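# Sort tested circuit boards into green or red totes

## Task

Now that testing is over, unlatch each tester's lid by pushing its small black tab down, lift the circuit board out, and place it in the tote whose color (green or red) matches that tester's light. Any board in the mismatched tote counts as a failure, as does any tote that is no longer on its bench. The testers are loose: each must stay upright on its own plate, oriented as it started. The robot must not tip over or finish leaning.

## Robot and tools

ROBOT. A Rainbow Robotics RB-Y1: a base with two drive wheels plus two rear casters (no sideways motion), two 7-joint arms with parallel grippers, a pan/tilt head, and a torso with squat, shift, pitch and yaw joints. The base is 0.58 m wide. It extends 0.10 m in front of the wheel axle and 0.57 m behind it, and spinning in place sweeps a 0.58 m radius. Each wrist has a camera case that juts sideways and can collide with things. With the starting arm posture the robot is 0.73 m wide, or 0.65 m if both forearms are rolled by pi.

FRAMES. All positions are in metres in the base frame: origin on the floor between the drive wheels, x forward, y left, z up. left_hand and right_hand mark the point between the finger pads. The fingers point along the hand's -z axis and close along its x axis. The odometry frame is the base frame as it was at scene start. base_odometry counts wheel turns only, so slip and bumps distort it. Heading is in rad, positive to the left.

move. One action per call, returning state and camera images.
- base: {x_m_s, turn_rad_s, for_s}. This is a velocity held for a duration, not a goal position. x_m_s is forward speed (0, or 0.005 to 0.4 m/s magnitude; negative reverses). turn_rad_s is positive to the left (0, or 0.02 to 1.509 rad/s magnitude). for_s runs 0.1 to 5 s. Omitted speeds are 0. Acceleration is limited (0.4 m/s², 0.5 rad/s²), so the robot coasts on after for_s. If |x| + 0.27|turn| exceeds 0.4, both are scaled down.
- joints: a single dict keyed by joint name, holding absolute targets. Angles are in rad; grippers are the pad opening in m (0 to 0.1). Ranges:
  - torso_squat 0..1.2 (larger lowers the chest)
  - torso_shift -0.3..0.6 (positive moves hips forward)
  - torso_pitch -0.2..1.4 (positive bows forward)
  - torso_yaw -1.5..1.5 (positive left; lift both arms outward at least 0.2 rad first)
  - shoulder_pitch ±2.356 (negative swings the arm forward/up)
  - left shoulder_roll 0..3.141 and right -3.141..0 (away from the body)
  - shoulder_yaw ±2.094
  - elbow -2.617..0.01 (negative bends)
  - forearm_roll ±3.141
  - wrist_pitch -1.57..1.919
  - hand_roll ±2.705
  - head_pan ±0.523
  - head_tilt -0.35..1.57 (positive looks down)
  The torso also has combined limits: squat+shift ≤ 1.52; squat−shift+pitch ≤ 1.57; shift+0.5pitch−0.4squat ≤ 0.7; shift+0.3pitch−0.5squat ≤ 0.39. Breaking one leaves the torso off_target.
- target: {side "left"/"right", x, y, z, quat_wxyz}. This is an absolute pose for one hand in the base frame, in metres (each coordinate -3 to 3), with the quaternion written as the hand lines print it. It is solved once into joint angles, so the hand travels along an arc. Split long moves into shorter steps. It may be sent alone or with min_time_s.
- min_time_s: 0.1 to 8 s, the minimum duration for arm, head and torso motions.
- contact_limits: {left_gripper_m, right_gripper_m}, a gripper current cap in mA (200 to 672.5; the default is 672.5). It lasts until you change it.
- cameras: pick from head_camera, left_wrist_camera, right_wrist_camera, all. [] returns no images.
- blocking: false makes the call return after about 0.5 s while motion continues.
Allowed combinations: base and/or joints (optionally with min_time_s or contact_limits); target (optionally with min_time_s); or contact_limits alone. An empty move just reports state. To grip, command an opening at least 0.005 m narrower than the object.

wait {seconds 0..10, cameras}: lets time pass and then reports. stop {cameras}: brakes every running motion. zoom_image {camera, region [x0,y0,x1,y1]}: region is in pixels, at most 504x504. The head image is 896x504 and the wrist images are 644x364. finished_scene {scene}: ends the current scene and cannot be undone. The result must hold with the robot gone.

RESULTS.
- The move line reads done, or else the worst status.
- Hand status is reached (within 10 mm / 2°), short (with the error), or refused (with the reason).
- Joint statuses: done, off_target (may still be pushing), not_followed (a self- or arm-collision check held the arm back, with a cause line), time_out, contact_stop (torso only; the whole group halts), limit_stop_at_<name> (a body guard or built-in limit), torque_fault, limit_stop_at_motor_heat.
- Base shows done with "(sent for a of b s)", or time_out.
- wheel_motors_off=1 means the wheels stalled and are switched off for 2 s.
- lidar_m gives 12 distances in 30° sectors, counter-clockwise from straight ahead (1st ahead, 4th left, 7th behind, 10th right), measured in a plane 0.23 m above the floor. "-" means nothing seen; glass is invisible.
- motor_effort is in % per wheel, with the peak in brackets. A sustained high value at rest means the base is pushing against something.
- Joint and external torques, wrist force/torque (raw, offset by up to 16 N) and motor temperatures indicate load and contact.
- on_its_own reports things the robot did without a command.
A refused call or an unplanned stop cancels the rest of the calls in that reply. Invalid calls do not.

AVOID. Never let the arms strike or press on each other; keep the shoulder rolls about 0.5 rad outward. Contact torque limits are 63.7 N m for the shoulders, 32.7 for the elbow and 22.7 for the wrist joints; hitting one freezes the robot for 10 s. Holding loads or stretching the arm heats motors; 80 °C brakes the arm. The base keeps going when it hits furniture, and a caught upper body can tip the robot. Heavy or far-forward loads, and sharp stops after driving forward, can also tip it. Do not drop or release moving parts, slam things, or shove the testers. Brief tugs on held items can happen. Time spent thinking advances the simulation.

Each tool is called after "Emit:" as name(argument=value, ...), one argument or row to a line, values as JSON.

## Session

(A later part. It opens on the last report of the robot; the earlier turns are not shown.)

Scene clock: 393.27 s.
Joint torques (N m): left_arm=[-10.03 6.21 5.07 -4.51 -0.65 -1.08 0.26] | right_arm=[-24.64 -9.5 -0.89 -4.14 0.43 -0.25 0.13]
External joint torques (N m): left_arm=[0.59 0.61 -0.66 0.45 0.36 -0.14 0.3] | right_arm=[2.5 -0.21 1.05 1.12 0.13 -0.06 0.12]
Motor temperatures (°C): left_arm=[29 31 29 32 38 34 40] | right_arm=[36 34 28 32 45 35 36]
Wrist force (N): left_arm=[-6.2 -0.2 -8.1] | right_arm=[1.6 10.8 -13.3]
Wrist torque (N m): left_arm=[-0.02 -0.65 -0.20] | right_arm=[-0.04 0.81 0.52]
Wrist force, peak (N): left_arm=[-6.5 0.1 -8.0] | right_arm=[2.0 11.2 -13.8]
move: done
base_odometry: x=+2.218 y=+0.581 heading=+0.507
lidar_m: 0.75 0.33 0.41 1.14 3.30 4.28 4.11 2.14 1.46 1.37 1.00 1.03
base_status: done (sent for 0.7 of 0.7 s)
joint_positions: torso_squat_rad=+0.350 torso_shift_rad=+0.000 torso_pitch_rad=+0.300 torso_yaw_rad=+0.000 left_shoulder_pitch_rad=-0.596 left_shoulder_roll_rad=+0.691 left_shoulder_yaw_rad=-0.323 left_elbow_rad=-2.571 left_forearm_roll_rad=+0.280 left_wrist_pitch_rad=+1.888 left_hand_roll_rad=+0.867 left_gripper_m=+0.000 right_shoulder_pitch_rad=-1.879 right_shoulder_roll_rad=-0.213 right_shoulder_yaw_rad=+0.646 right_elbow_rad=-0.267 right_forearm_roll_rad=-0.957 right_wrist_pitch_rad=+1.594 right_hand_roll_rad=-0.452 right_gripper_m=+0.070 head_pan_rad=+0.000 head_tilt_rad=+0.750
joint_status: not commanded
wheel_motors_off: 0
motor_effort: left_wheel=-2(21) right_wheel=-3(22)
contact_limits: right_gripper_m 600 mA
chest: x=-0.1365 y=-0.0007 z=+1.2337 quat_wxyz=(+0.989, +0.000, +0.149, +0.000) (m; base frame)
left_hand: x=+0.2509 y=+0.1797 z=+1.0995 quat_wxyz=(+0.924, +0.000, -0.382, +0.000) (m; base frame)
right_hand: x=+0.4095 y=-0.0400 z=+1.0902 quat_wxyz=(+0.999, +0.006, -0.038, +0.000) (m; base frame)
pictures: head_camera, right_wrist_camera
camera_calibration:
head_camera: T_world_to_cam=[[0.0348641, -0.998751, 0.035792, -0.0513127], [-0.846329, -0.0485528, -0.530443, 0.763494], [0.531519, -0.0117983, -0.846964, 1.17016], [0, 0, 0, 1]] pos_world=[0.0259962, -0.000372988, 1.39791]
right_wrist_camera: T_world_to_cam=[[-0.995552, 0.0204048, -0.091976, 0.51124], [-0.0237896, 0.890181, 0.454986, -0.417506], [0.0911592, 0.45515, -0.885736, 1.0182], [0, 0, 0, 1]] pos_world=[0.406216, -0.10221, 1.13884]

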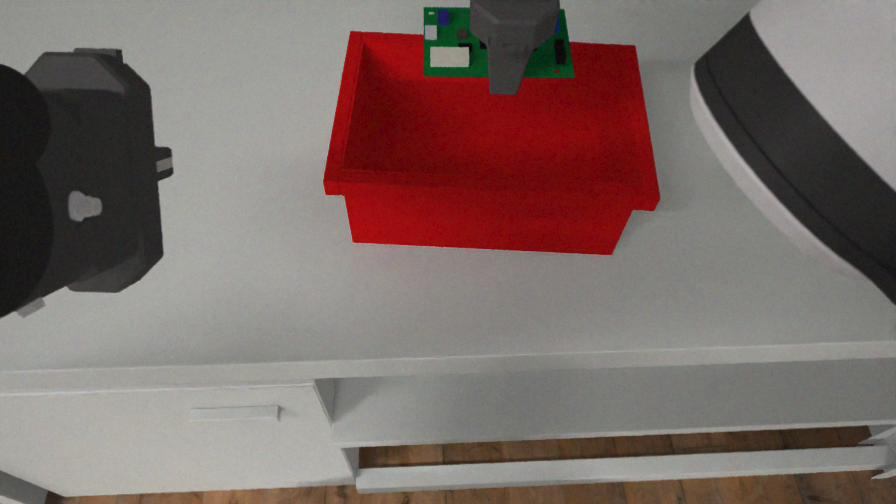

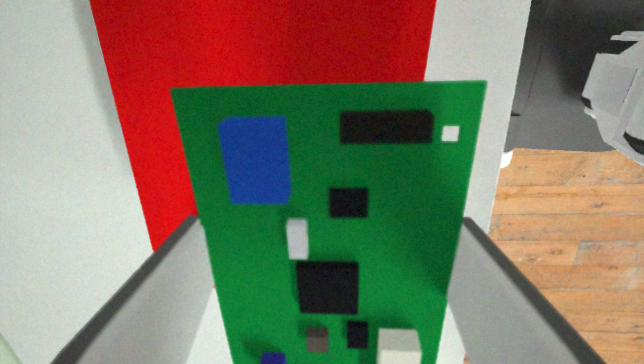

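Emit:
move(
  base={"x_m_s":0.1,"for_s":0.4},
  cameras=[],
)

Emit:
move(
  target={"side":"right","x":0.41,"y":-0.013,"z":1.07,"quat_wxyz":[0.9998,0,-0.02,0]},
  min_time_s=1,
  cameras=["head_camera","right_wrist_camera"],
)

Scene clock: 412.63 s.
Joint torques (N m): left_arm=[-10.01 6.26 5.17 -4.44 -0.63 -1.09 0.23] | right_arm=[-24.69 -9.31 -1.03 -4.06 0.33 -0.22 0.13]
External joint torques (N m): left_arm=[0.61 0.66 -0.56 0.52 0.38 -0.15 0.26] | right_arm=[2.46 -0.01 0.91 1.2 0.03 -0.04 0.13]
Motor temperatures (°C): left_arm=[29 31 29 32 38 34 40] | right_arm=[36 34 28 32 45 35 36]
Wrist force (N): left_arm=[-6.3 0.1 -7.8] | right_arm=[1.6 10.8 -13.3]
Wrist torque (N m): left_arm=[-0.05 -0.67 -0.18] | right_arm=[-0.05 0.83 0.53]
Wrist force, peak (N): left_arm=[-6.5 0.2 -8.1] | right_arm=[1.8 11.3 -13.6]
move: done
base_odometry: x=+2.253 y=+0.601 heading=+0.507
lidar_m: 0.77 0.30 0.36 0.77 3.31 4.28 4.15 2.13 1.45 1.37 0.98 0.99
base_status: done (sent for 0.4 of 0.4 s)
joint_positions: torso_squat_rad=+0.350 torso_shift_rad=+0.000 torso_pitch_rad=+0.300 torso_yaw_rad=+0.000 left_shoulder_pitch_rad=-0.596 left_shoulder_roll_rad=+0.691 left_shoulder_yaw_rad=-0.323 left_elbow_rad=-2.571 left_forearm_roll_rad=+0.280 left_wrist_pitch_rad=+1.888 left_hand_roll_rad=+0.867 left_gripper_m=+0.000 right_shoulder_pitch_rad=-1.879 right_shoulder_roll_rad=-0.213 right_shoulder_yaw_rad=+0.646 right_elbow_rad=-0.267 right_forearm_roll_rad=-0.957 right_wrist_pitch_rad=+1.594 right_hand_roll_rad=-0.452 right_gripper_m=+0.070 head_pan_rad=+0.000 head_tilt_rad=+0.750
joint_status: not commanded
wheel_motors_off: 0
motor_effort: left_wheel=-4(22) right_wheel=-3(23)
contact_limits: right_gripper_m 600 mA
chest: x=-0.1366 y=-0.0007 z=+1.2337 quat_wxyz=(+0.989, +0.000, +0.149, +0.000) (m; base frame)
left_hand: x=+0.2508 y=+0.1797 z=+1.0995 quat_wxyz=(+0.924, +0.000, -0.382, +0.000) (m; base frame)
right_hand: x=+0.4095 y=-0.0400 z=+1.0902 quat_wxyz=(+0.999, +0.006, -0.038, +0.000) (m; base frame)
pictures: none
No camera images: "cameras" was empty.

Scene clock: 413.97 s.
Joint torques (N m): left_arm=[-9.98 6.25 4.99 -4.44 -0.76 -0.99 0.3] | right_arm=[-23.36 -6.67 -0.83 -4.12 0.43 -0.59 -0.28]
External joint torques (N m): left_arm=[0.65 0.66 -0.74 0.51 0.24 -0.04 0.34] | right_arm=[3.58 2.39 1.12 1.19 0.11 -0.33 -0.29]
Motor temperatures (°C): left_arm=[29 31 29 32 38 34 40] | right_arm=[36 34 28 32 45 35 36]
Wrist force (N): left_arm=[-6.1 0.2 -7.6] | right_arm=[1.5 10.9 -13.2]
Wrist torque (N m): left_arm=[-0.05 -0.64 -0.18] | right_arm=[-0.08 0.80 0.50]
Wrist force, peak (N): left_arm=[-6.4 0.0 -8.2] | right_arm=[1.3 11.0 -13.8]
move: short
base_odometry: x=+2.253 y=+0.601 heading=+0.507
lidar_m: 0.77 0.30 0.36 0.77 3.31 4.28 4.14 2.14 1.46 1.36 0.99 0.98
base_status: not commanded
joint_positions: torso_squat_rad=+0.350 torso_shift_rad=+0.000 torso_pitch_rad=+0.300 torso_yaw_rad=+0.000 left_shoulder_pitch_rad=-0.596 left_shoulder_roll_rad=+0.691 left_shoulder_yaw_rad=-0.323 left_elbow_rad=-2.571 left_forearm_roll_rad=+0.280 left_wrist_pitch_rad=+1.888 left_hand_roll_rad=+0.867 left_gripper_m=+0.000 right_shoulder_pitch_rad=-1.856 right_shoulder_roll_rad=-0.158 right_shoulder_yaw_rad=+0.655 right_elbow_rad=-0.267 right_forearm_roll_rad=-0.944 right_wrist_pitch_rad=+1.515 right_hand_roll_rad=-0.498 right_gripper_m=+0.070 head_pan_rad=+0.000 head_tilt_rad=+0.750
joint_status: all done
wheel_motors_off: 0
motor_effort: left_wheel=-2(4) right_wheel=-1(4)
contact_limits: right_gripper_m 600 mA
chest: x=-0.1366 y=-0.0007 z=+1.2337 quat_wxyz=(+0.989, +0.000, +0.149, +0.000) (m; base frame)
left_hand: x=+0.2508 y=+0.1797 z=+1.0995 quat_wxyz=(+0.924, +0.000, -0.382, +0.000) (m; base frame)
right_hand: x=+0.4096 y=-0.0132 z=+1.0705 quat_wxyz=(+0.998, +0.015, -0.057, +0.000) (m; base frame)
right_hand_status: short (checked arc, as near as the solve gets, planned for 1.0 s): 1 mm and 4.6 deg off. The place is met; only the turn is off.
pictures: head_camera, right_wrist_camera
camera_calibration:
head_camera: T_world_to_cam=[[0.0348613, -0.998751, 0.0357949, -0.0513148], [-0.846287, -0.0485529, -0.53051, 0.763537], [0.531585, -0.0117985, -0.846923, 1.17015], [0, 0, 0, 1]] pos_world=[0.025928, -0.00037279, 1.39792]
right_wrist_camera: T_world_to_cam=[[-0.991334, 0.0219442, -0.129521, 0.54745], [-0.0417423, 0.882231, 0.468963, -0.440033], [0.124558, 0.470305, -0.873669, 0.962182], [0, 0, 0, 1]] pos_world=[0.40449, -0.0763217, 1.11789]

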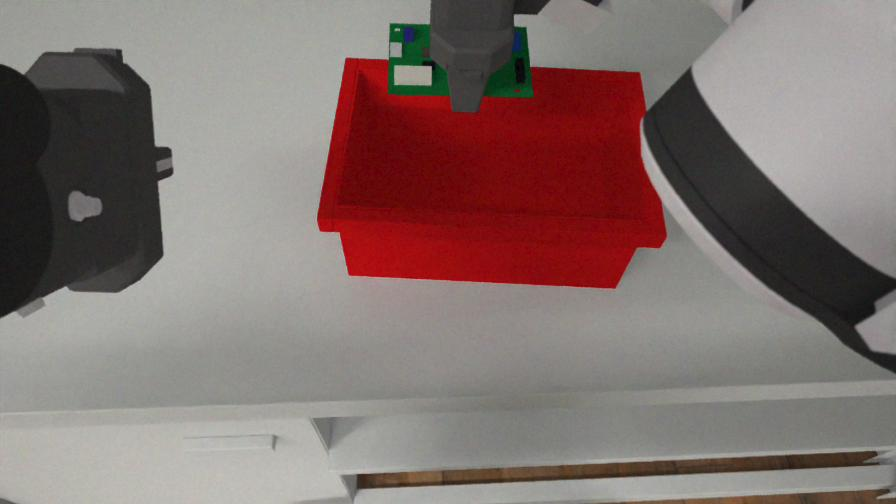

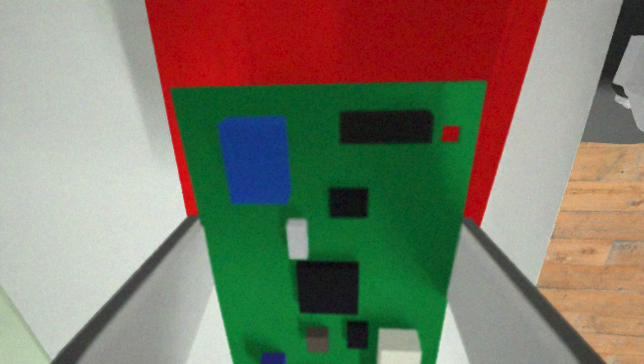

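Emit:
move(
  target={"side":"right","x":0.412,"y":-0.018,"z":1.02,"quat_wxyz":[0.9998,0,-0.02,0]},
  min_time_s=1,
  cameras=["head_camera","right_wrist_camera"],
)

Scene clock: 423.83 s.
Joint torques (N m): left_arm=[-9.95 6.26 4.99 -4.38 -0.65 -1.04 0.32] | right_arm=[-23.41 -5.95 -1.04 -4.2 0.45 -0.51 0.27]
External joint torques (N m): left_arm=[0.68 0.66 -0.73 0.58 0.35 -0.09 0.36] | right_arm=[3.41 2.39 0.88 1.12 0.13 -0.21 0.26]
Motor temperatures (°C): left_arm=[29 31 29 32 38 34 40] | right_arm=[36 34 28 32 45 35 36]
Wrist force (N): left_arm=[-6.5 0.1 -7.9] | right_arm=[1.0 11.0 -13.4]
Wrist torque (N m): left_arm=[-0.05 -0.67 -0.19] | right_arm=[-0.09 0.75 0.51]
Wrist force, peak (N): left_arm=[-6.5 0.0 -8.1] | right_arm=[1.5 11.0 -13.7]
move: short
base_odometry: x=+2.253 y=+0.601 heading=+0.507
lidar_m: 0.76 0.30 0.36 0.77 3.31 4.28 4.15 2.14 1.46 1.36 0.98 0.98
base_status: not commanded
joint_positions: torso_squat_rad=+0.350 torso_shift_rad=+0.000 torso_pitch_rad=+0.300 torso_yaw_rad=+0.000 left_shoulder_pitch_rad=-0.596 left_shoulder_roll_rad=+0.691 left_shoulder_yaw_rad=-0.323 left_elbow_rad=-2.571 left_forearm_roll_rad=+0.280 left_wrist_pitch_rad=+1.888 left_hand_roll_rad=+0.867 left_gripper_m=+0.000 right_shoulder_pitch_rad=-1.761 right_shoulder_roll_rad=-0.139 right_shoulder_yaw_rad=+0.674 right_elbow_rad=-0.267 right_forearm_roll_rad=-0.924 right_wrist_pitch_rad=+1.408 right_hand_roll_rad=-0.490 right_gripper_m=+0.070 head_pan_rad=+0.000 head_tilt_rad=+0.750
joint_status: all done
wheel_motors_off: 0
motor_effort: left_wheel=-2(4) right_wheel=-3(4)
contact_limits: right_gripper_m 600 mA
chest: x=-0.1366 y=-0.0007 z=+1.2337 quat_wxyz=(+0.989, +0.000, +0.149, +0.000) (m; base frame)
left_hand: x=+0.2508 y=+0.1797 z=+1.0995 quat_wxyz=(+0.924, +0.000, -0.382, +0.000) (m; base frame)
right_hand: x=+0.4116 y=-0.0183 z=+1.0205 quat_wxyz=(+0.998, +0.017, -0.064, +0.000) (m; base frame)
right_hand_status: short (checked arc, as near as the solve gets, planned for 1.0 s): 1 mm and 5.4 deg off. The place is met; only the turn is off.
pictures: head_camera, right_wrist_camera
camera_calibration:
head_camera: T_world_to_cam=[[0.0348612, -0.998751, 0.0357948, -0.0513147], [-0.846287, -0.0485527, -0.53051, 0.763537], [0.531585, -0.0117985, -0.846923, 1.17015], [0, 0, 0, 1]] pos_world=[0.0259279, -0.000372877, 1.39792]
right_wrist_camera: T_world_to_cam=[[-0.989421, 0.0226857, -0.143289, 0.556369], [-0.0482626, 0.879968, 0.472574, -0.4131], [0.136811, 0.47449, -0.869564, 0.911461], [0, 0, 0, 1]] pos_world=[0.405848, -0.0815864, 1.06752]

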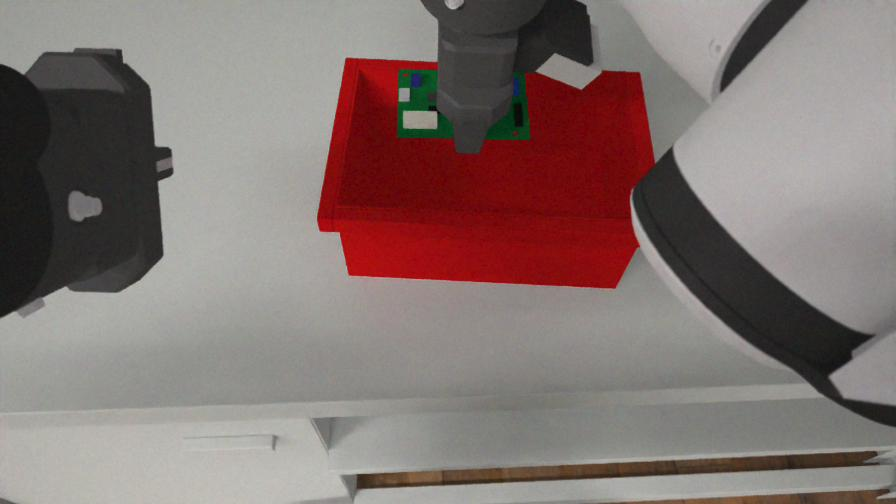

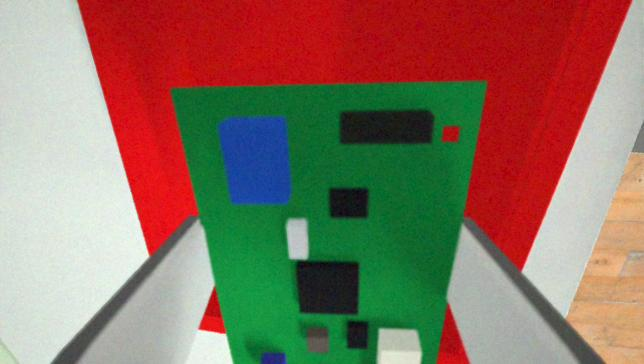

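Emit:
move(
  target={"side":"right","x":0.388,"y":-0.01,"z":1.04,"quat_wxyz":[0.9998,0,-0.02,0]},
  min_time_s=1,
  cameras=[],
)

Emit:
move(
  base={"x_m_s":0.1,"for_s":0.6},
  cameras=[],
)

Emit:
move(
  target={"side":"right","x":0.352,"y":-0.005,"z":1.03,"quat_wxyz":[0.9998,0,-0.02,0]},
  min_time_s=1,
  cameras=["head_camera","right_wrist_camera"],
)

Scene clock: 457.50 s.
Joint torques (N m): left_arm=[-10 6.22 5.04 -4.5 -0.69 -1.08 0.24] | right_arm=[-25.76 -6.25 -3.22 -4.03 -0.24 0.02 -0.28]
External joint torques (N m): left_arm=[0.62 0.63 -0.69 0.45 0.32 -0.13 0.28] | right_arm=[0.81 2.3 -1.31 1.2 -0.55 0.13 -0.29]
Motor temperatures (°C): left_arm=[29 31 29 32 38 34 40] | right_arm=[36 34 28 32 45 35 36]
Wrist force (N): left_arm=[-6.2 -0.1 -7.7] | right_arm=[2.0 11.1 -13.5]
Wrist torque (N m): left_arm=[-0.03 -0.66 -0.20] | right_arm=[-0.09 0.86 0.49]
Wrist force, peak (N): left_arm=[-6.5 0.0 -8.2] | right_arm=[0.8 11.1 -13.9]
move: done
base_odometry: x=+2.253 y=+0.601 heading=+0.507
lidar_m: 0.76 0.30 0.36 0.77 3.31 4.28 4.14 2.13 1.46 1.36 0.99 0.98
base_status: not commanded
joint_positions: torso_squat_rad=+0.350 torso_shift_rad=+0.000 torso_pitch_rad=+0.300 torso_yaw_rad=+0.000 left_shoulder_pitch_rad=-0.596 left_shoulder_roll_rad=+0.691 left_shoulder_yaw_rad=-0.323 left_elbow_rad=-2.571 left_forearm_roll_rad=+0.280 left_wrist_pitch_rad=+1.888 left_hand_roll_rad=+0.867 left_gripper_m=+0.000 right_shoulder_pitch_rad=-1.810 right_shoulder_roll_rad=-0.122 right_shoulder_yaw_rad=+0.668 right_elbow_rad=-0.267 right_forearm_roll_rad=-0.941 right_wrist_pitch_rad=+1.538 right_hand_roll_rad=-0.519 right_gripper_m=+0.070 head_pan_rad=+0.000 head_tilt_rad=+0.750
joint_status: all done
wheel_motors_off: 0
motor_effort: left_wheel=-2(4) right_wheel=-1(3)
contact_limits: right_gripper_m 600 mA
chest: x=-0.1366 y=-0.0007 z=+1.2337 quat_wxyz=(+0.989, +0.000, +0.149, +0.000) (m; base frame)
left_hand: x=+0.2508 y=+0.1797 z=+1.0995 quat_wxyz=(+0.924, +0.000, -0.382, +0.000) (m; base frame)
right_hand: x=+0.3880 y=-0.0103 z=+1.0401 quat_wxyz=(+1.000, +0.000, -0.022, +0.000) (m; base frame)
right_hand_status: reached (checked arc, planned for 1.0 s): 0 mm and 0.2 deg off.
pictures: none
No camera images: "cameras" was empty.

Scene clock: 458.63 s.
Joint torques (N m): left_arm=[-9.89 6.09 4.92 -4.34 -0.71 -1.11 0.28] | right_arm=[-25.48 -6.41 -3.05 -4.21 -0.09 0.02 -0.36]
External joint torques (N m): left_arm=[0.74 0.49 -0.8 0.61 0.3 -0.16 0.32] | right_arm=[1.09 2.13 -1.14 1.01 -0.4 0.13 -0.36]
Motor temperatures (°C): left_arm=[29 31 29 32 38 34 40] | right_arm=[36 34 28 32 45 35 36]
Wrist force (N): left_arm=[-6.3 0.1 -7.9] | right_arm=[1.9 11.1 -13.7]
Wrist torque (N m): left_arm=[-0.04 -0.69 -0.19] | right_arm=[-0.10 0.83 0.49]
Wrist force, peak (N): left_arm=[-6.6 0.0 -7.8] | right_arm=[1.9 11.4 -13.8]
move: done
base_odometry: x=+2.306 y=+0.630 heading=+0.507
lidar_m: 0.80 0.26 0.28 0.63 3.31 4.28 4.21 2.12 1.45 0.99 0.96 0.91
base_status: done (sent for 0.6 of 0.6 s)
joint_positions: torso_squat_rad=+0.350 torso_shift_rad=+0.000 torso_pitch_rad=+0.300 torso_yaw_rad=+0.000 left_shoulder_pitch_rad=-0.596 left_shoulder_roll_rad=+0.691 left_shoulder_yaw_rad=-0.323 left_elbow_rad=-2.571 left_forearm_roll_rad=+0.280 left_wrist_pitch_rad=+1.888 left_hand_roll_rad=+0.867 left_gripper_m=+0.000 right_shoulder_pitch_rad=-1.810 right_shoulder_roll_rad=-0.122 right_shoulder_yaw_rad=+0.668 right_elbow_rad=-0.267 right_forearm_roll_rad=-0.941 right_wrist_pitch_rad=+1.538 right_hand_roll_rad=-0.519 right_gripper_m=+0.070 head_pan_rad=+0.000 head_tilt_rad=+0.750
joint_status: not commanded
wheel_motors_off: 0
motor_effort: left_wheel=-3(22) right_wheel=-1(21)
contact_limits: right_gripper_m 600 mA
chest: x=-0.1365 y=-0.0007 z=+1.2337 quat_wxyz=(+0.989, +0.000, +0.149, +0.000) (m; base frame)
left_hand: x=+0.2509 y=+0.1797 z=+1.0995 quat_wxyz=(+0.924, +0.000, -0.382, +0.000) (m; base frame)
right_hand: x=+0.3881 y=-0.0103 z=+1.0401 quat_wxyz=(+1.000, +0.001, -0.022, +0.000) (m; base frame)
pictures: none
No camera images: "cameras" was empty.

Scene clock: 460.17 s.
Joint torques (N m): left_arm=[-9.91 6.12 5.06 -4.44 -0.66 -1.03 0.31] | right_arm=[-23.79 -5.9 -4.9 -4.99 0.2 -0.24 0.07]
External joint torques (N m): left_arm=[0.71 0.52 -0.67 0.51 0.35 -0.08 0.35] | right_arm=[1.63 0.54 1.08 0.54 -0.1 -0.18 0.06]
Motor temperatures (°C): left_arm=[29 31 29 32 38 34 40] | right_arm=[36 34 28 32 45 35 36]
Wrist force (N): left_arm=[-6.6 0.1 -8.1] | right_arm=[1.8 10.9 -13.9]
Wrist torque (N m): left_arm=[-0.04 -0.68 -0.18] | right_arm=[-0.11 0.80 0.50]
Wrist force, peak (N): left_arm=[-6.6 0.1 -8.1] | right_arm=[2.0 12.1 -13.3]
move: done
base_odometry: x=+2.306 y=+0.630 heading=+0.507
lidar_m: 0.79 0.26 0.27 0.64 3.31 4.29 4.20 2.13 1.46 1.00 0.96 0.92
base_status: not commanded
joint_positions: torso_squat_rad=+0.350 torso_shift_rad=+0.000 torso_pitch_rad=+0.300 torso_yaw_rad=+0.000 left_shoulder_pitch_rad=-0.596 left_shoulder_roll_rad=+0.691 left_shoulder_yaw_rad=-0.323 left_elbow_rad=-2.571 left_forearm_roll_rad=+0.280 left_wrist_pitch_rad=+1.888 left_hand_roll_rad=+0.867 left_gripper_m=+0.000 right_shoulder_pitch_rad=-1.558 right_shoulder_roll_rad=-0.261 right_shoulder_yaw_rad=+0.686 right_elbow_rad=-0.885 right_forearm_roll_rad=-0.916 right_wrist_pitch_rad=+1.726 right_hand_roll_rad=-0.807 right_gripper_m=+0.070 head_pan_rad=+0.000 head_tilt_rad=+0.750
joint_status: all done
wheel_motors_off: 0
motor_effort: left_wheel=-3(5) right_wheel=-1(2)
contact_limits: right_gripper_m 600 mA
chest: x=-0.1366 y=-0.0007 z=+1.2337 quat_wxyz=(+0.989, +0.000, +0.149, +0.000) (m; base frame)
left_hand: x=+0.2508 y=+0.1797 z=+1.0995 quat_wxyz=(+0.924, +0.000, -0.382, +0.000) (m; base frame)
right_hand: x=+0.3517 y=-0.0050 z=+1.0303 quat_wxyz=(+1.000, -0.001, -0.018, +0.000) (m; base frame)
right_hand_status: reached (checked arc, planned for 1.0 s): 0 mm and 0.2 deg off.
pictures: head_camera, right_wrist_camera
camera_calibration:
head_camera: T_world_to_cam=[[0.0348271, -0.998753, 0.0357624, -0.0513004], [-0.84625, -0.0485075, -0.530574, 0.763587], [0.531647, -0.0117856, -0.846884, 1.17013], [0, 0, 0, 1]] pos_world=[0.0258739, -0.000406007, 1.39794]
right_wrist_camera: T_world_to_cam=[[-0.998402, 0.019911, -0.0528792, 0.408133], [-0.00559039, 0.896455, 0.443101, -0.41692], [0.0562264, 0.442688, -0.894911, 0.976195], [0, 0, 0, 1]] pos_world=[0.350263, -0.0665272, 1.07993]

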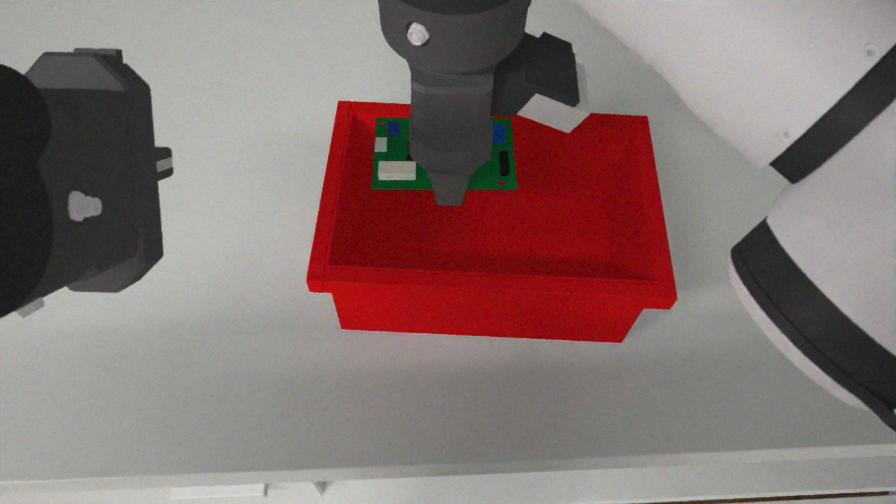

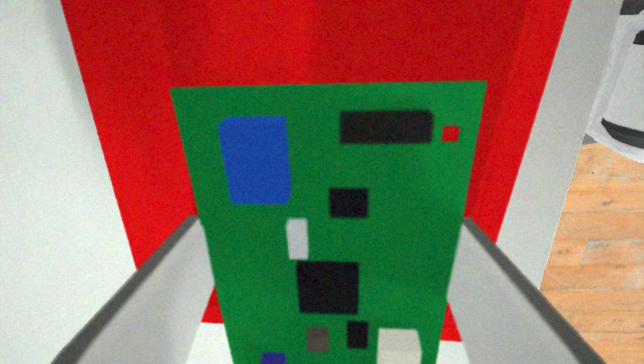

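Emit:
move(
  target={"side":"right","x":0.364,"y":0.008,"z":0.985,"quat_wxyz":[0.9998,0,-0.02,0]},
  min_time_s=1,
  cameras=["head_camera","right_wrist_camera"],
)

Emit:
move(
  target={"side":"right","x":0.364,"y":0.008,"z":0.955,"quat_wxyz":[0.9998,0,-0.02,0]},
  min_time_s=1,
  cameras=["head_camera","right_wrist_camera"],
)

Scene clock: 468.70 s.
Joint torques (N m): left_arm=[-9.85 6.1 4.78 -4.38 -0.75 -1.04 0.25] | right_arm=[-24.92 -4.74 -2.81 -4.24 0.38 -0.14 0.23]
External joint torques (N m): left_arm=[0.77 0.51 -0.94 0.57 0.26 -0.09 0.29] | right_arm=[0.73 1.64 1.19 1.36 0.07 -0.04 0.22]
Motor temperatures (°C): left_arm=[29 31 29 32 38 34 40] | right_arm=[36 34 28 32 45 35 36]
Wrist force (N): left_arm=[-6.0 0.0 -7.5] | right_arm=[1.9 11.0 -13.4]
Wrist torque (N m): left_arm=[-0.03 -0.62 -0.20] | right_arm=[-0.09 0.82 0.49]
Wrist force, peak (N): left_arm=[-6.3 -0.1 -8.1] | right_arm=[1.7 11.3 -14.1]
move: done
base_odometry: x=+2.306 y=+0.630 heading=+0.507
lidar_m: 0.79 0.25 0.27 0.63 3.32 4.29 4.21 2.13 1.46 0.99 0.96 0.91
base_status: not commanded
joint_positions: torso_squat_rad=+0.350 torso_shift_rad=+0.000 torso_pitch_rad=+0.300 torso_yaw_rad=+0.000 left_shoulder_pitch_rad=-0.596 left_shoulder_roll_rad=+0.691 left_shoulder_yaw_rad=-0.323 left_elbow_rad=-2.571 left_forearm_roll_rad=+0.280 left_wrist_pitch_rad=+1.888 left_hand_roll_rad=+0.867 left_gripper_m=+0.000 right_shoulder_pitch_rad=-1.599 right_shoulder_roll_rad=-0.138 right_shoulder_yaw_rad=+0.709 right_elbow_rad=-0.573 right_forearm_roll_rad=-0.882 right_wrist_pitch_rad=+1.537 right_hand_roll_rad=-0.693 right_gripper_m=+0.070 head_pan_rad=+0.000 head_tilt_rad=+0.750
joint_status: all done
wheel_motors_off: 0
motor_effort: left_wheel=-2(5) right_wheel=+0(2)
contact_limits: right_gripper_m 600 mA
chest: x=-0.1366 y=-0.0007 z=+1.2337 quat_wxyz=(+0.989, +0.000, +0.149, +0.000) (m; base frame)
left_hand: x=+0.2508 y=+0.1797 z=+1.0995 quat_wxyz=(+0.924, +0.000, -0.382, +0.000) (m; base frame)
right_hand: x=+0.3637 y=+0.0078 z=+0.9851 quat_wxyz=(+1.000, +0.001, -0.022, +0.000) (m; base frame)
right_hand_status: reached (checked arc, planned for 1.0 s): 0 mm and 0.3 deg off.
pictures: head_camera, right_wrist_camera
camera_calibration:
head_camera: T_world_to_cam=[[0.034831, -0.998753, 0.0357692, -0.051304], [-0.84625, -0.0485144, -0.530573, 0.763587], [0.531647, -0.0117893, -0.846884, 1.17013], [0, 0, 0, 1]] pos_world=[0.025874, -0.000399999, 1.39794]
right_wrist_camera: T_world_to_cam=[[-0.997926, 0.0208166, -0.0609151, 0.425254], [-0.00854522, 0.895061, 0.445861, -0.40986], [0.0638041, 0.445457, -0.893027, 0.924773], [0, 0, 0, 1]] pos_world=[0.361865, -0.053949, 1.03449]

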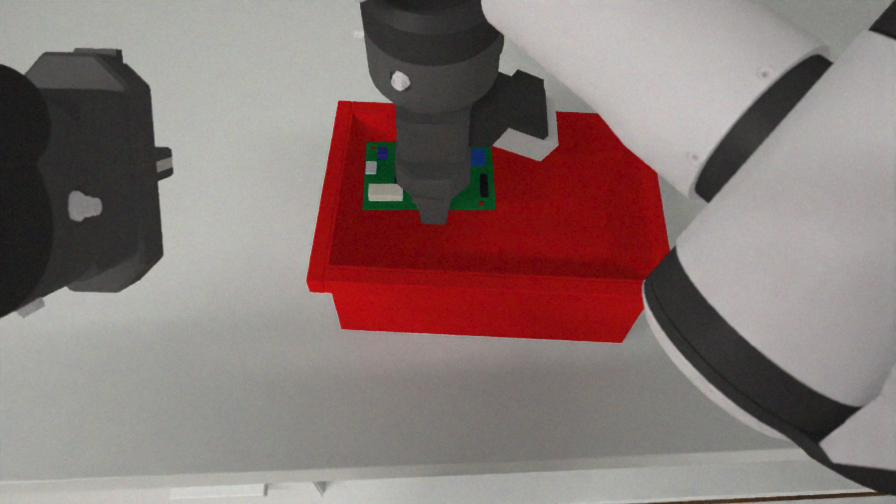

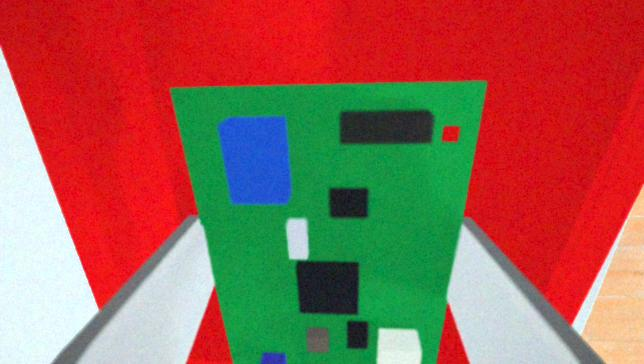

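Scene clock: 470.03 s.
Joint torques (N m): left_arm=[-9.88 6.12 4.91 -4.5 -0.66 -0.97 0.24] | right_arm=[-22.44 -4.29 -1.7 -3.93 0.41 -0.33 0.29]
External joint torques (N m): left_arm=[0.75 0.52 -0.82 0.46 0.34 -0.03 0.28] | right_arm=[3.02 1.87 1.25 1.57 0.1 -0.22 0.28]
Motor temperatures (°C): left_arm=[29 31 29 32 38 34 40] | right_arm=[36 34 28 32 45 35 36]
Wrist force (N): left_arm=[-6.2 -0.2 -8.0] | right_arm=[1.6 11.1 -13.2]
Wrist torque (N m): left_arm=[-0.01 -0.65 -0.19] | right_arm=[-0.10 0.81 0.49]
Wrist force, peak (N): left_arm=[-6.4 -0.2 -8.1] | right_arm=[2.0 11.2 -13.8]
move: done
base_odometry: x=+2.306 y=+0.630 heading=+0.507
lidar_m: 0.80 0.25 0.28 0.62 3.31 4.29 4.21 2.13 1.45 0.99 0.96 0.92
base_status: not commanded
joint_positions: torso_squat_rad=+0.350 torso_shift_rad=+0.000 torso_pitch_rad=+0.300 torso_yaw_rad=+0.000 left_shoulder_pitch_rad=-0.596 left_shoulder_roll_rad=+0.691 left_shoulder_yaw_rad=-0.323 left_elbow_rad=-2.571 left_forearm_roll_rad=+0.280 left_wrist_pitch_rad=+1.888 left_hand_roll_rad=+0.867 left_gripper_m=+0.000 right_shoulder_pitch_rad=-1.598 right_shoulder_roll_rad=-0.081 right_shoulder_yaw_rad=+0.717 right_elbow_rad=-0.429 right_forearm_roll_rad=-0.871 right_wrist_pitch_rad=+1.432 right_hand_roll_rad=-0.637 right_gripper_m=+0.070 head_pan_rad=+0.000 head_tilt_rad=+0.750
joint_status: all done
wheel_motors_off: 0
motor_effort: left_wheel=-4(5) right_wheel=+0(2)
contact_limits: right_gripper_m 600 mA
chest: x=-0.1366 y=-0.0007 z=+1.2337 quat_wxyz=(+0.989, +0.000, +0.149, +0.000) (m; base frame)
left_hand: x=+0.2508 y=+0.1797 z=+1.0995 quat_wxyz=(+0.924, +0.000, -0.382, +0.000) (m; base frame)
right_hand: x=+0.3637 y=+0.0076 z=+0.9555 quat_wxyz=(+1.000, +0.001, -0.024, +0.000) (m; base frame)
right_hand_status: reached (checked arc, planned for 1.0 s): 1 mm and 0.5 deg off.
pictures: head_camera, right_wrist_camera
camera_calibration:
head_camera: T_world_to_cam=[[0.0348307, -0.998753, 0.0357693, -0.0513042], [-0.84625, -0.0485142, -0.530573, 0.763587], [0.531647, -0.0117896, -0.846884, 1.17013], [0, 0, 0, 1]] pos_world=[0.0258737, -0.000400023, 1.39794]
right_wrist_camera: T_world_to_cam=[[-0.997684, 0.0207238, -0.0647875, 0.427081], [-0.0104264, 0.894612, 0.446722, -0.396616], [0.0672175, 0.446363, -0.892324, 0.896444], [0, 0, 0, 1]] pos_world=[0.3617, -0.0541733, 1.00477]

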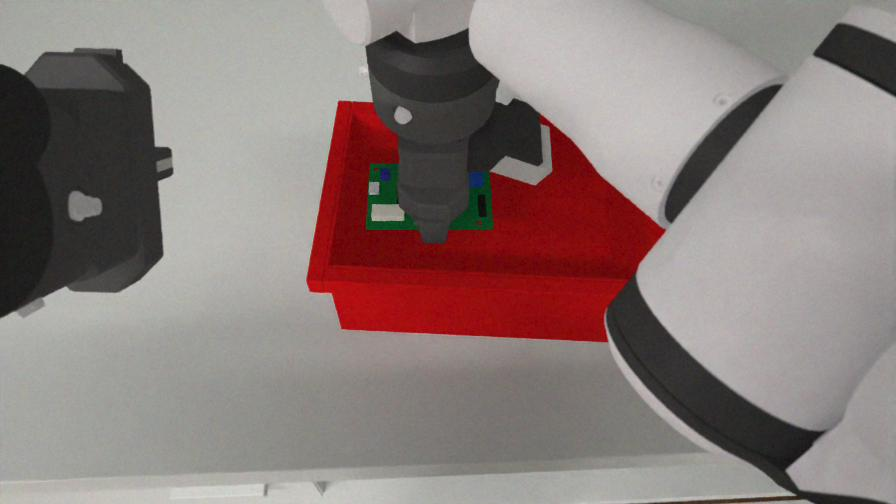

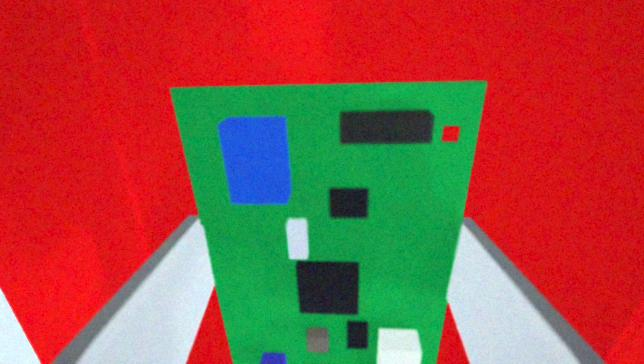

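Emit:
move(
  target={"side":"right","x":0.364,"y":0.008,"z":0.93,"quat_wxyz":[0.9998,0,-0.02,0]},
  min_time_s=1,
  cameras=[],
)

Emit:
move(
  target={"side":"right","x":0.364,"y":0.008,"z":0.912,"quat_wxyz":[0.9998,0,-0.02,0]},
  min_time_s=1,
  cameras=["right_wrist_camera","head_camera"],
)

Scene clock: 496.80 s.
Joint torques (N m): left_arm=[-9.92 6.02 5.04 -4.46 -0.71 -1.03 0.28] | right_arm=[-24.37 -4.16 -3.15 -3.89 0.44 -0.33 0.3]
External joint torques (N m): left_arm=[0.71 0.42 -0.68 0.49 0.3 -0.09 0.32] | right_arm=[0.79 1.87 -1.37 1.41 0.13 -0.18 0.29]
Motor temperatures (°C): left_arm=[29 31 29 32 38 34 40] | right_arm=[36 33 28 32 45 35 36]
Wrist force (N): left_arm=[-6.2 0.0 -7.6] | right_arm=[1.4 10.9 -13.2]
Wrist torque (N m): left_arm=[-0.02 -0.66 -0.18] | right_arm=[-0.08 0.78 0.50]
Wrist force, peak (N): left_arm=[-6.5 0.2 -8.0] | right_arm=[1.4 11.0 -14.0]
move: done
base_odometry: x=+2.306 y=+0.630 heading=+0.507
lidar_m: 0.80 0.25 0.27 0.64 3.31 4.28 4.21 2.12 1.45 0.99 0.97 0.93
base_status: not commanded
joint_positions: torso_squat_rad=+0.350 torso_shift_rad=+0.000 torso_pitch_rad=+0.300 torso_yaw_rad=+0.000 left_shoulder_pitch_rad=-0.596 left_shoulder_roll_rad=+0.691 left_shoulder_yaw_rad=-0.323 left_elbow_rad=-2.571 left_forearm_roll_rad=+0.280 left_wrist_pitch_rad=+1.888 left_hand_roll_rad=+0.867 left_gripper_m=+0.000 right_shoulder_pitch_rad=-1.610 right_shoulder_roll_rad=-0.020 right_shoulder_yaw_rad=+0.715 right_elbow_rad=-0.267 right_forearm_roll_rad=-0.870 right_wrist_pitch_rad=+1.313 right_hand_roll_rad=-0.573 right_gripper_m=+0.070 head_pan_rad=+0.000 head_tilt_rad=+0.750
joint_status: all done
wheel_motors_off: 0
motor_effort: left_wheel=-4(4) right_wheel=+1(2)
contact_limits: right_gripper_m 600 mA
chest: x=-0.1366 y=-0.0007 z=+1.2337 quat_wxyz=(+0.989, +0.000, +0.149, +0.000) (m; base frame)
left_hand: x=+0.2508 y=+0.1797 z=+1.0995 quat_wxyz=(+0.924, +0.000, -0.382, +0.000) (m; base frame)
right_hand: x=+0.3636 y=+0.0076 z=+0.9302 quat_wxyz=(+0.999, +0.006, -0.032, +0.000) (m; base frame)
right_hand_status: reached (checked arc, as near as the solve gets, planned for 1.0 s): 1 mm and 1.5 deg off.
pictures: none
No camera images: "cameras" was empty.

Scene clock: 498.13 s.
Joint torques (N m): left_arm=[-10.01 6.23 4.86 -4.4 -0.78 -1.06 0.32] | right_arm=[-21.47 -3.06 -0.77 -3.82 0.42 -0.45 -0.3]
External joint torques (N m): left_arm=[0.62 0.63 -0.86 0.55 0.23 -0.11 0.36] | right_arm=[3.46 2.54 0.98 1.49 0.12 -0.25 -0.3]
Motor temperatures (°C): left_arm=[29 31 29 32 38 34 40] | right_arm=[36 33 28 32 45 35 36]
Wrist force (N): left_arm=[-6.1 0.1 -7.6] | right_arm=[1.5 10.9 -13.5]
Wrist torque (N m): left_arm=[-0.04 -0.64 -0.19] | right_arm=[-0.07 0.78 0.52]
Wrist force, peak (N): left_arm=[-6.5 0.1 -7.9] | right_arm=[1.7 11.0 -13.8]
move: short
base_odometry: x=+2.306 y=+0.630 heading=+0.507
lidar_m: 0.79 0.25 0.28 0.64 3.31 4.28 4.20 2.13 1.45 0.99 0.96 0.91
base_status: not commanded
joint_positions: torso_squat_rad=+0.350 torso_shift_rad=+0.000 torso_pitch_rad=+0.300 torso_yaw_rad=+0.000 left_shoulder_pitch_rad=-0.596 left_shoulder_roll_rad=+0.691 left_shoulder_yaw_rad=-0.323 left_elbow_rad=-2.571 left_forearm_roll_rad=+0.280 left_wrist_pitch_rad=+1.888 left_hand_roll_rad=+0.867 left_gripper_m=+0.000 right_shoulder_pitch_rad=-1.573 right_shoulder_roll_rad=-0.012 right_shoulder_yaw_rad=+0.725 right_elbow_rad=-0.267 right_forearm_roll_rad=-0.857 right_wrist_pitch_rad=+1.254 right_hand_roll_rad=-0.575 right_gripper_m=+0.070 head_pan_rad=+0.000 head_tilt_rad=+0.750
joint_status: all done
wheel_motors_off: 0
motor_effort: left_wheel=-2(5) right_wheel=-1(1)
contact_limits: right_gripper_m 600 mA
chest: x=-0.1366 y=-0.0007 z=+1.2337 quat_wxyz=(+0.989, +0.000, +0.149, +0.000) (m; base frame)
left_hand: x=+0.2508 y=+0.1797 z=+1.0995 quat_wxyz=(+0.924, +0.000, -0.382, +0.000) (m; base frame)
right_hand: x=+0.3638 y=+0.0077 z=+0.9126 quat_wxyz=(+0.999, +0.011, -0.043, +0.000) (m; base frame)
right_hand_status: short (checked arc, as near as the solve gets, planned for 1.0 s): 1 mm and 2.9 deg off. The place is met; only the turn is off.
pictures: head_camera, right_wrist_camera
camera_calibration:
head_camera: T_world_to_cam=[[0.0348305, -0.998753, 0.0357695, -0.0513044], [-0.846249, -0.0485142, -0.530573, 0.763587], [0.531647, -0.0117898, -0.846884, 1.17013], [0, 0, 0, 1]] pos_world=[0.0258737, -0.00040001, 1.39794]
right_wrist_camera: T_world_to_cam=[[-0.994526, 0.0213034, -0.102295, 0.457456], [-0.0287179, 0.885566, 0.463625, -0.386287], [0.100465, 0.464024, -0.880107, 0.834788], [0, 0, 0, 1]] pos_world=[0.359992, -0.0550247, 0.96059]

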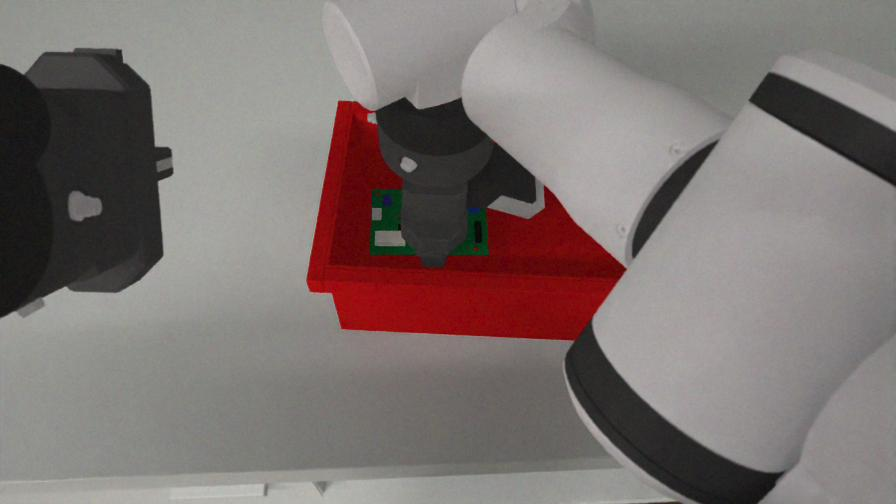

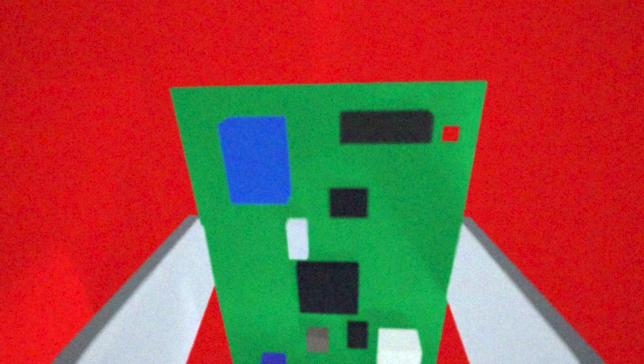

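Emit:
move(
  target={"side":"right","x":0.364,"y":0.008,"z":0.9,"quat_wxyz":[0.9998,0,-0.02,0]},
  min_time_s=1,
  cameras=[],
)

Emit:
move(
  target={"side":"right","x":0.364,"y":0.008,"z":0.892,"quat_wxyz":[0.9998,0,-0.02,0]},
  min_time_s=1,
  cameras=["head_camera"],
)

Scene clock: 505.53 s.
Joint torques (N m): left_arm=[-9.89 6.32 5.04 -4.36 -0.71 -1.04 0.28] | right_arm=[-21.22 -2.92 -0.66 -3.87 0.42 -0.56 -0.23]
External joint torques (N m): left_arm=[0.73 0.73 -0.68 0.59 0.3 -0.09 0.32] | right_arm=[3.52 2.36 1.09 1.43 0.11 -0.32 -0.23]
Motor temperatures (°C): left_arm=[29 31 29 32 38 34 40] | right_arm=[36 33 28 32 45 35 36]
Wrist force (N): left_arm=[-6.4 0.0 -7.7] | right_arm=[1.3 10.7 -13.5]
Wrist torque (N m): left_arm=[-0.04 -0.67 -0.19] | right_arm=[-0.06 0.79 0.50]
Wrist force, peak (N): left_arm=[-6.6 -0.1 -8.0] | right_arm=[1.4 11.1 -13.9]
move: short
base_odometry: x=+2.306 y=+0.630 heading=+0.507
lidar_m: 0.80 0.25 0.28 0.64 3.31 4.29 4.21 2.13 1.45 1.00 0.96 0.91
base_status: not commanded
joint_positions: torso_squat_rad=+0.350 torso_shift_rad=+0.000 torso_pitch_rad=+0.300 torso_yaw_rad=+0.000 left_shoulder_pitch_rad=-0.596 left_shoulder_roll_rad=+0.691 left_shoulder_yaw_rad=-0.323 left_elbow_rad=-2.571 left_forearm_roll_rad=+0.280 left_wrist_pitch_rad=+1.888 left_hand_roll_rad=+0.867 left_gripper_m=+0.000 right_shoulder_pitch_rad=-1.547 right_shoulder_roll_rad=-0.008 right_shoulder_yaw_rad=+0.732 right_elbow_rad=-0.267 right_forearm_roll_rad=-0.848 right_wrist_pitch_rad=+1.212 right_hand_roll_rad=-0.576 right_gripper_m=+0.070 head_pan_rad=+0.000 head_tilt_rad=+0.750
joint_status: all done
wheel_motors_off: 0
motor_effort: left_wheel=-3(4) right_wheel=+0(2)
contact_limits: right_gripper_m 600 mA
chest: x=-0.1366 y=-0.0007 z=+1.2337 quat_wxyz=(+0.989, +0.000, +0.149, +0.000) (m; base frame)
left_hand: x=+0.2508 y=+0.1797 z=+1.0995 quat_wxyz=(+0.924, +0.000, -0.382, +0.000) (m; base frame)
right_hand: x=+0.3638 y=+0.0077 z=+0.9007 quat_wxyz=(+0.999, +0.016, -0.051, +0.000) (m; base frame)
right_hand_status: short (checked arc, as near as the solve gets, planned for 1.0 s): 1 mm and 4.0 deg off. The place is met; only the turn is off.
pictures: none
No camera images: "cameras" was empty.

Scene clock: 506.87 s.
Joint torques (N m): left_arm=[-9.92 6.2 4.97 -4.48 -0.72 -1.04 0.3] | right_arm=[-20.95 -2.83 -0.71 -3.97 0.45 -0.64 -0.28]
External joint torques (N m): left_arm=[0.7 0.61 -0.76 0.47 0.29 -0.09 0.34] | right_arm=[3.66 2.25 1.02 1.33 0.14 -0.37 -0.29]
Motor temperatures (°C): left_arm=[29 31 29 32 38 34 40] | right_arm=[36 33 28 32 45 35 36]
Wrist force (N): left_arm=[-6.1 0.0 -7.7] | right_arm=[1.4 11.0 -13.3]
Wrist torque (N m): left_arm=[-0.02 -0.63 -0.19] | right_arm=[-0.08 0.79 0.53]
Wrist force, peak (N): left_arm=[-6.4 0.1 -8.0] | right_arm=[1.3 11.2 -13.7]
move: short
base_odometry: x=+2.306 y=+0.630 heading=+0.507
lidar_m: 0.80 0.25 0.27 0.63 3.31 4.29 4.21 2.13 1.45 0.99 0.97 0.92
base_status: not commanded
joint_positions: torso_squat_rad=+0.350 torso_shift_rad=+0.000 torso_pitch_rad=+0.300 torso_yaw_rad=+0.000 left_shoulder_pitch_rad=-0.596 left_shoulder_roll_rad=+0.691 left_shoulder_yaw_rad=-0.323 left_elbow_rad=-2.571 left_forearm_roll_rad=+0.280 left_wrist_pitch_rad=+1.888 left_hand_roll_rad=+0.867 left_gripper_m=+0.000 right_shoulder_pitch_rad=-1.530 right_shoulder_roll_rad=-0.005 right_shoulder_yaw_rad=+0.736 right_elbow_rad=-0.267 right_forearm_roll_rad=-0.841 right_wrist_pitch_rad=+1.182 right_hand_roll_rad=-0.578 right_gripper_m=+0.070 head_pan_rad=+0.000 head_tilt_rad=+0.750
joint_status: all done
wheel_motors_off: 0
motor_effort: left_wheel=-3(4) right_wheel=+0(2)
contact_limits: right_gripper_m 600 mA
chest: x=-0.1366 y=-0.0007 z=+1.2337 quat_wxyz=(+0.989, +0.000, +0.149, +0.000) (m; base frame)
left_hand: x=+0.2508 y=+0.1797 z=+1.0995 quat_wxyz=(+0.924, +0.000, -0.382, +0.000) (m; base frame)
right_hand: x=+0.3638 y=+0.0077 z=+0.8927 quat_wxyz=(+0.998, +0.018, -0.057, +0.000) (m; base frame)
right_hand_status: short (checked arc, as near as the solve gets, planned for 1.0 s): 1 mm and 4.8 deg off. The place is met; only the turn is off.
pictures: head_camera
camera_calibration:
head_camera: T_world_to_cam=[[0.034831, -0.998753, 0.0357693, -0.0513041], [-0.84625, -0.0485144, -0.530573, 0.763586], [0.531647, -0.0117894, -0.846884, 1.17013], [0, 0, 0, 1]] pos_world=[0.0258739, -0.000399987, 1.39794]

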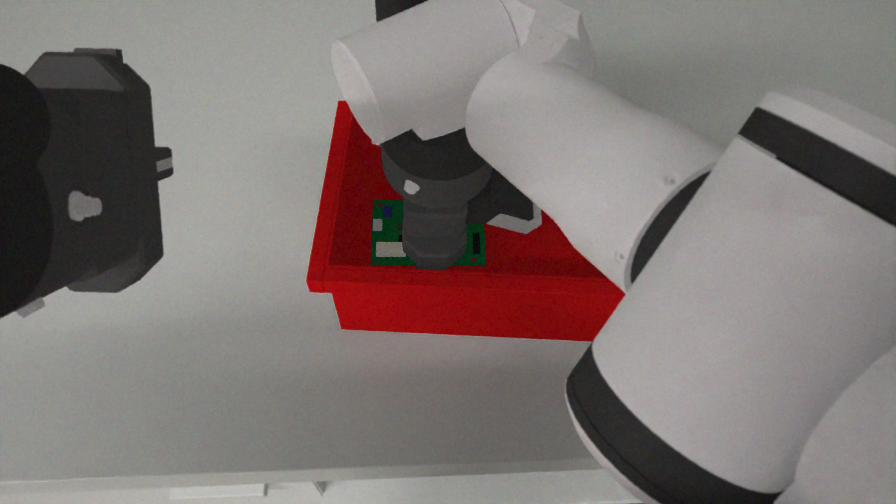

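Emit:
move(
  target={"side":"right","x":0.366,"y":0.008,"z":0.884,"quat_wxyz":[0.9998,0,-0.02,0]},
  min_time_s=1,
  cameras=[],
)

Emit:
move(
  target={"side":"right","x":0.366,"y":0.008,"z":0.878,"quat_wxyz":[0.9998,0,-0.02,0]},
  min_time_s=1,
  cameras=["right_wrist_camera"],
)

Scene clock: 515.70 s.
Joint torques (N m): left_arm=[-9.96 6.19 5.1 -4.44 -0.74 -1.05 0.32] | right_arm=[-20.73 -2.44 -0.76 -4.01 0.41 -0.65 -0.41]
External joint torques (N m): left_arm=[0.66 0.6 -0.62 0.51 0.27 -0.11 0.36] | right_arm=[3.77 2.44 0.96 1.3 0.1 -0.34 -0.42]
Motor temperatures (°C): left_arm=[29 31 29 32 38 34 40] | right_arm=[36 33 28 32 45 35 36]
Wrist force (N): left_arm=[-6.2 -0.3 -8.1] | right_arm=[1.3 10.7 -13.3]
Wrist torque (N m): left_arm=[0.01 -0.65 -0.18] | right_arm=[-0.09 0.79 0.50]
Wrist force, peak (N): left_arm=[-6.4 0.0 -8.0] | right_arm=[1.3 11.1 -13.8]
move: short
base_odometry: x=+2.306 y=+0.630 heading=+0.507
lidar_m: 0.80 0.25 0.28 0.63 3.31 4.29 4.21 2.13 1.45 0.98 0.97 0.92
base_status: not commanded
joint_positions: torso_squat_rad=+0.350 torso_shift_rad=+0.000 torso_pitch_rad=+0.300 torso_yaw_rad=+0.000 left_shoulder_pitch_rad=-0.596 left_shoulder_roll_rad=+0.691 left_shoulder_yaw_rad=-0.323 left_elbow_rad=-2.571 left_forearm_roll_rad=+0.280 left_wrist_pitch_rad=+1.888 left_hand_roll_rad=+0.867 left_gripper_m=+0.000 right_shoulder_pitch_rad=-1.511 right_shoulder_roll_rad=-0.003 right_shoulder_yaw_rad=+0.741 right_elbow_rad=-0.267 right_forearm_roll_rad=-0.834 right_wrist_pitch_rad=+1.143 right_hand_roll_rad=-0.578 right_gripper_m=+0.070 head_pan_rad=+0.000 head_tilt_rad=+0.750
joint_status: all done
wheel_motors_off: 0
motor_effort: left_wheel=-3(4) right_wheel=+0(2)
contact_limits: right_gripper_m 600 mA
chest: x=-0.1366 y=-0.0007 z=+1.2337 quat_wxyz=(+0.989, +0.000, +0.149, +0.000) (m; base frame)
left_hand: x=+0.2508 y=+0.1797 z=+1.0995 quat_wxyz=(+0.924, +0.000, -0.382, +0.000) (m; base frame)
right_hand: x=+0.3658 y=+0.0077 z=+0.8847 quat_wxyz=(+0.997, +0.023, -0.067, +0.000) (m; base frame)
right_hand_status: short (checked arc, as near as the solve gets, planned for 1.0 s): 1 mm and 6.0 deg off. The place is met; only the turn is off.
pictures: none
No camera images: "cameras" was empty.

Scene clock: 517.03 s.
Joint torques (N m): left_arm=[-9.91 6.15 4.9 -4.52 -0.73 -1.08 0.3] | right_arm=[-20.97 -2.11 -0.57 -3.9 0.5 -0.68 -0.39]
External joint torques (N m): left_arm=[0.72 0.56 -0.83 0.44 0.27 -0.13 0.34] | right_arm=[3.42 2.6 1.14 1.41 0.19 -0.34 -0.4]
Motor temperatures (°C): left_arm=[29 31 29 32 38 34 40] | right_arm=[36 33 28 32 45 35 36]
Wrist force (N): left_arm=[-6.4 -0.1 -7.8] | right_arm=[1.0 10.9 -13.4]
Wrist torque (N m): left_arm=[-0.04 -0.66 -0.18] | right_arm=[-0.09 0.76 0.51]
Wrist force, peak (N): left_arm=[-6.5 0.0 -7.9] | right_arm=[1.2 10.9 -13.6]
move: short
base_odometry: x=+2.306 y=+0.630 heading=+0.507
lidar_m: 0.79 0.25 0.27 0.64 3.31 4.29 4.21 2.12 1.45 0.99 0.97 0.92
base_status: not commanded
joint_positions: torso_squat_rad=+0.350 torso_shift_rad=+0.000 torso_pitch_rad=+0.300 torso_yaw_rad=+0.000 left_shoulder_pitch_rad=-0.596 left_shoulder_roll_rad=+0.691 left_shoulder_yaw_rad=-0.323 left_elbow_rad=-2.571 left_forearm_roll_rad=+0.280 left_wrist_pitch_rad=+1.888 left_hand_roll_rad=+0.867 left_gripper_m=+0.000 right_shoulder_pitch_rad=-1.497 right_shoulder_roll_rad=-0.001 right_shoulder_yaw_rad=+0.745 right_elbow_rad=-0.267 right_forearm_roll_rad=-0.829 right_wrist_pitch_rad=+1.120 right_hand_roll_rad=-0.579 right_gripper_m=+0.070 head_pan_rad=+0.000 head_tilt_rad=+0.750
joint_status: all done
wheel_motors_off: 0
motor_effort: left_wheel=-4(4) right_wheel=-1(2)
contact_limits: right_gripper_m 600 mA
chest: x=-0.1366 y=-0.0007 z=+1.2337 quat_wxyz=(+0.989, +0.000, +0.149, +0.000) (m; base frame)
left_hand: x=+0.2508 y=+0.1797 z=+1.0995 quat_wxyz=(+0.924, +0.000, -0.382, +0.000) (m; base frame)
right_hand: x=+0.3657 y=+0.0077 z=+0.8787 quat_wxyz=(+0.997, +0.026, -0.072, +0.000) (m; base frame)
right_hand_status: short (checked arc, as near as the solve gets, planned for 1.0 s): 1 mm and 6.7 deg off. The place is met; only the turn is off.
pictures: right_wrist_camera
camera_calibration:
right_wrist_camera: T_world_to_cam=[[-0.986895, 0.0239512, -0.159576, 0.503457], [-0.057505, 0.871793, 0.486487, -0.379926], [0.15077, 0.489288, -0.858991, 0.767628], [0, 0, 0, 1]] pos_world=[0.359276, -0.0564327, 0.924554]

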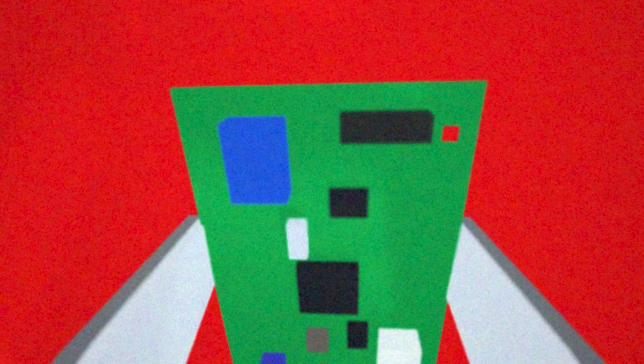

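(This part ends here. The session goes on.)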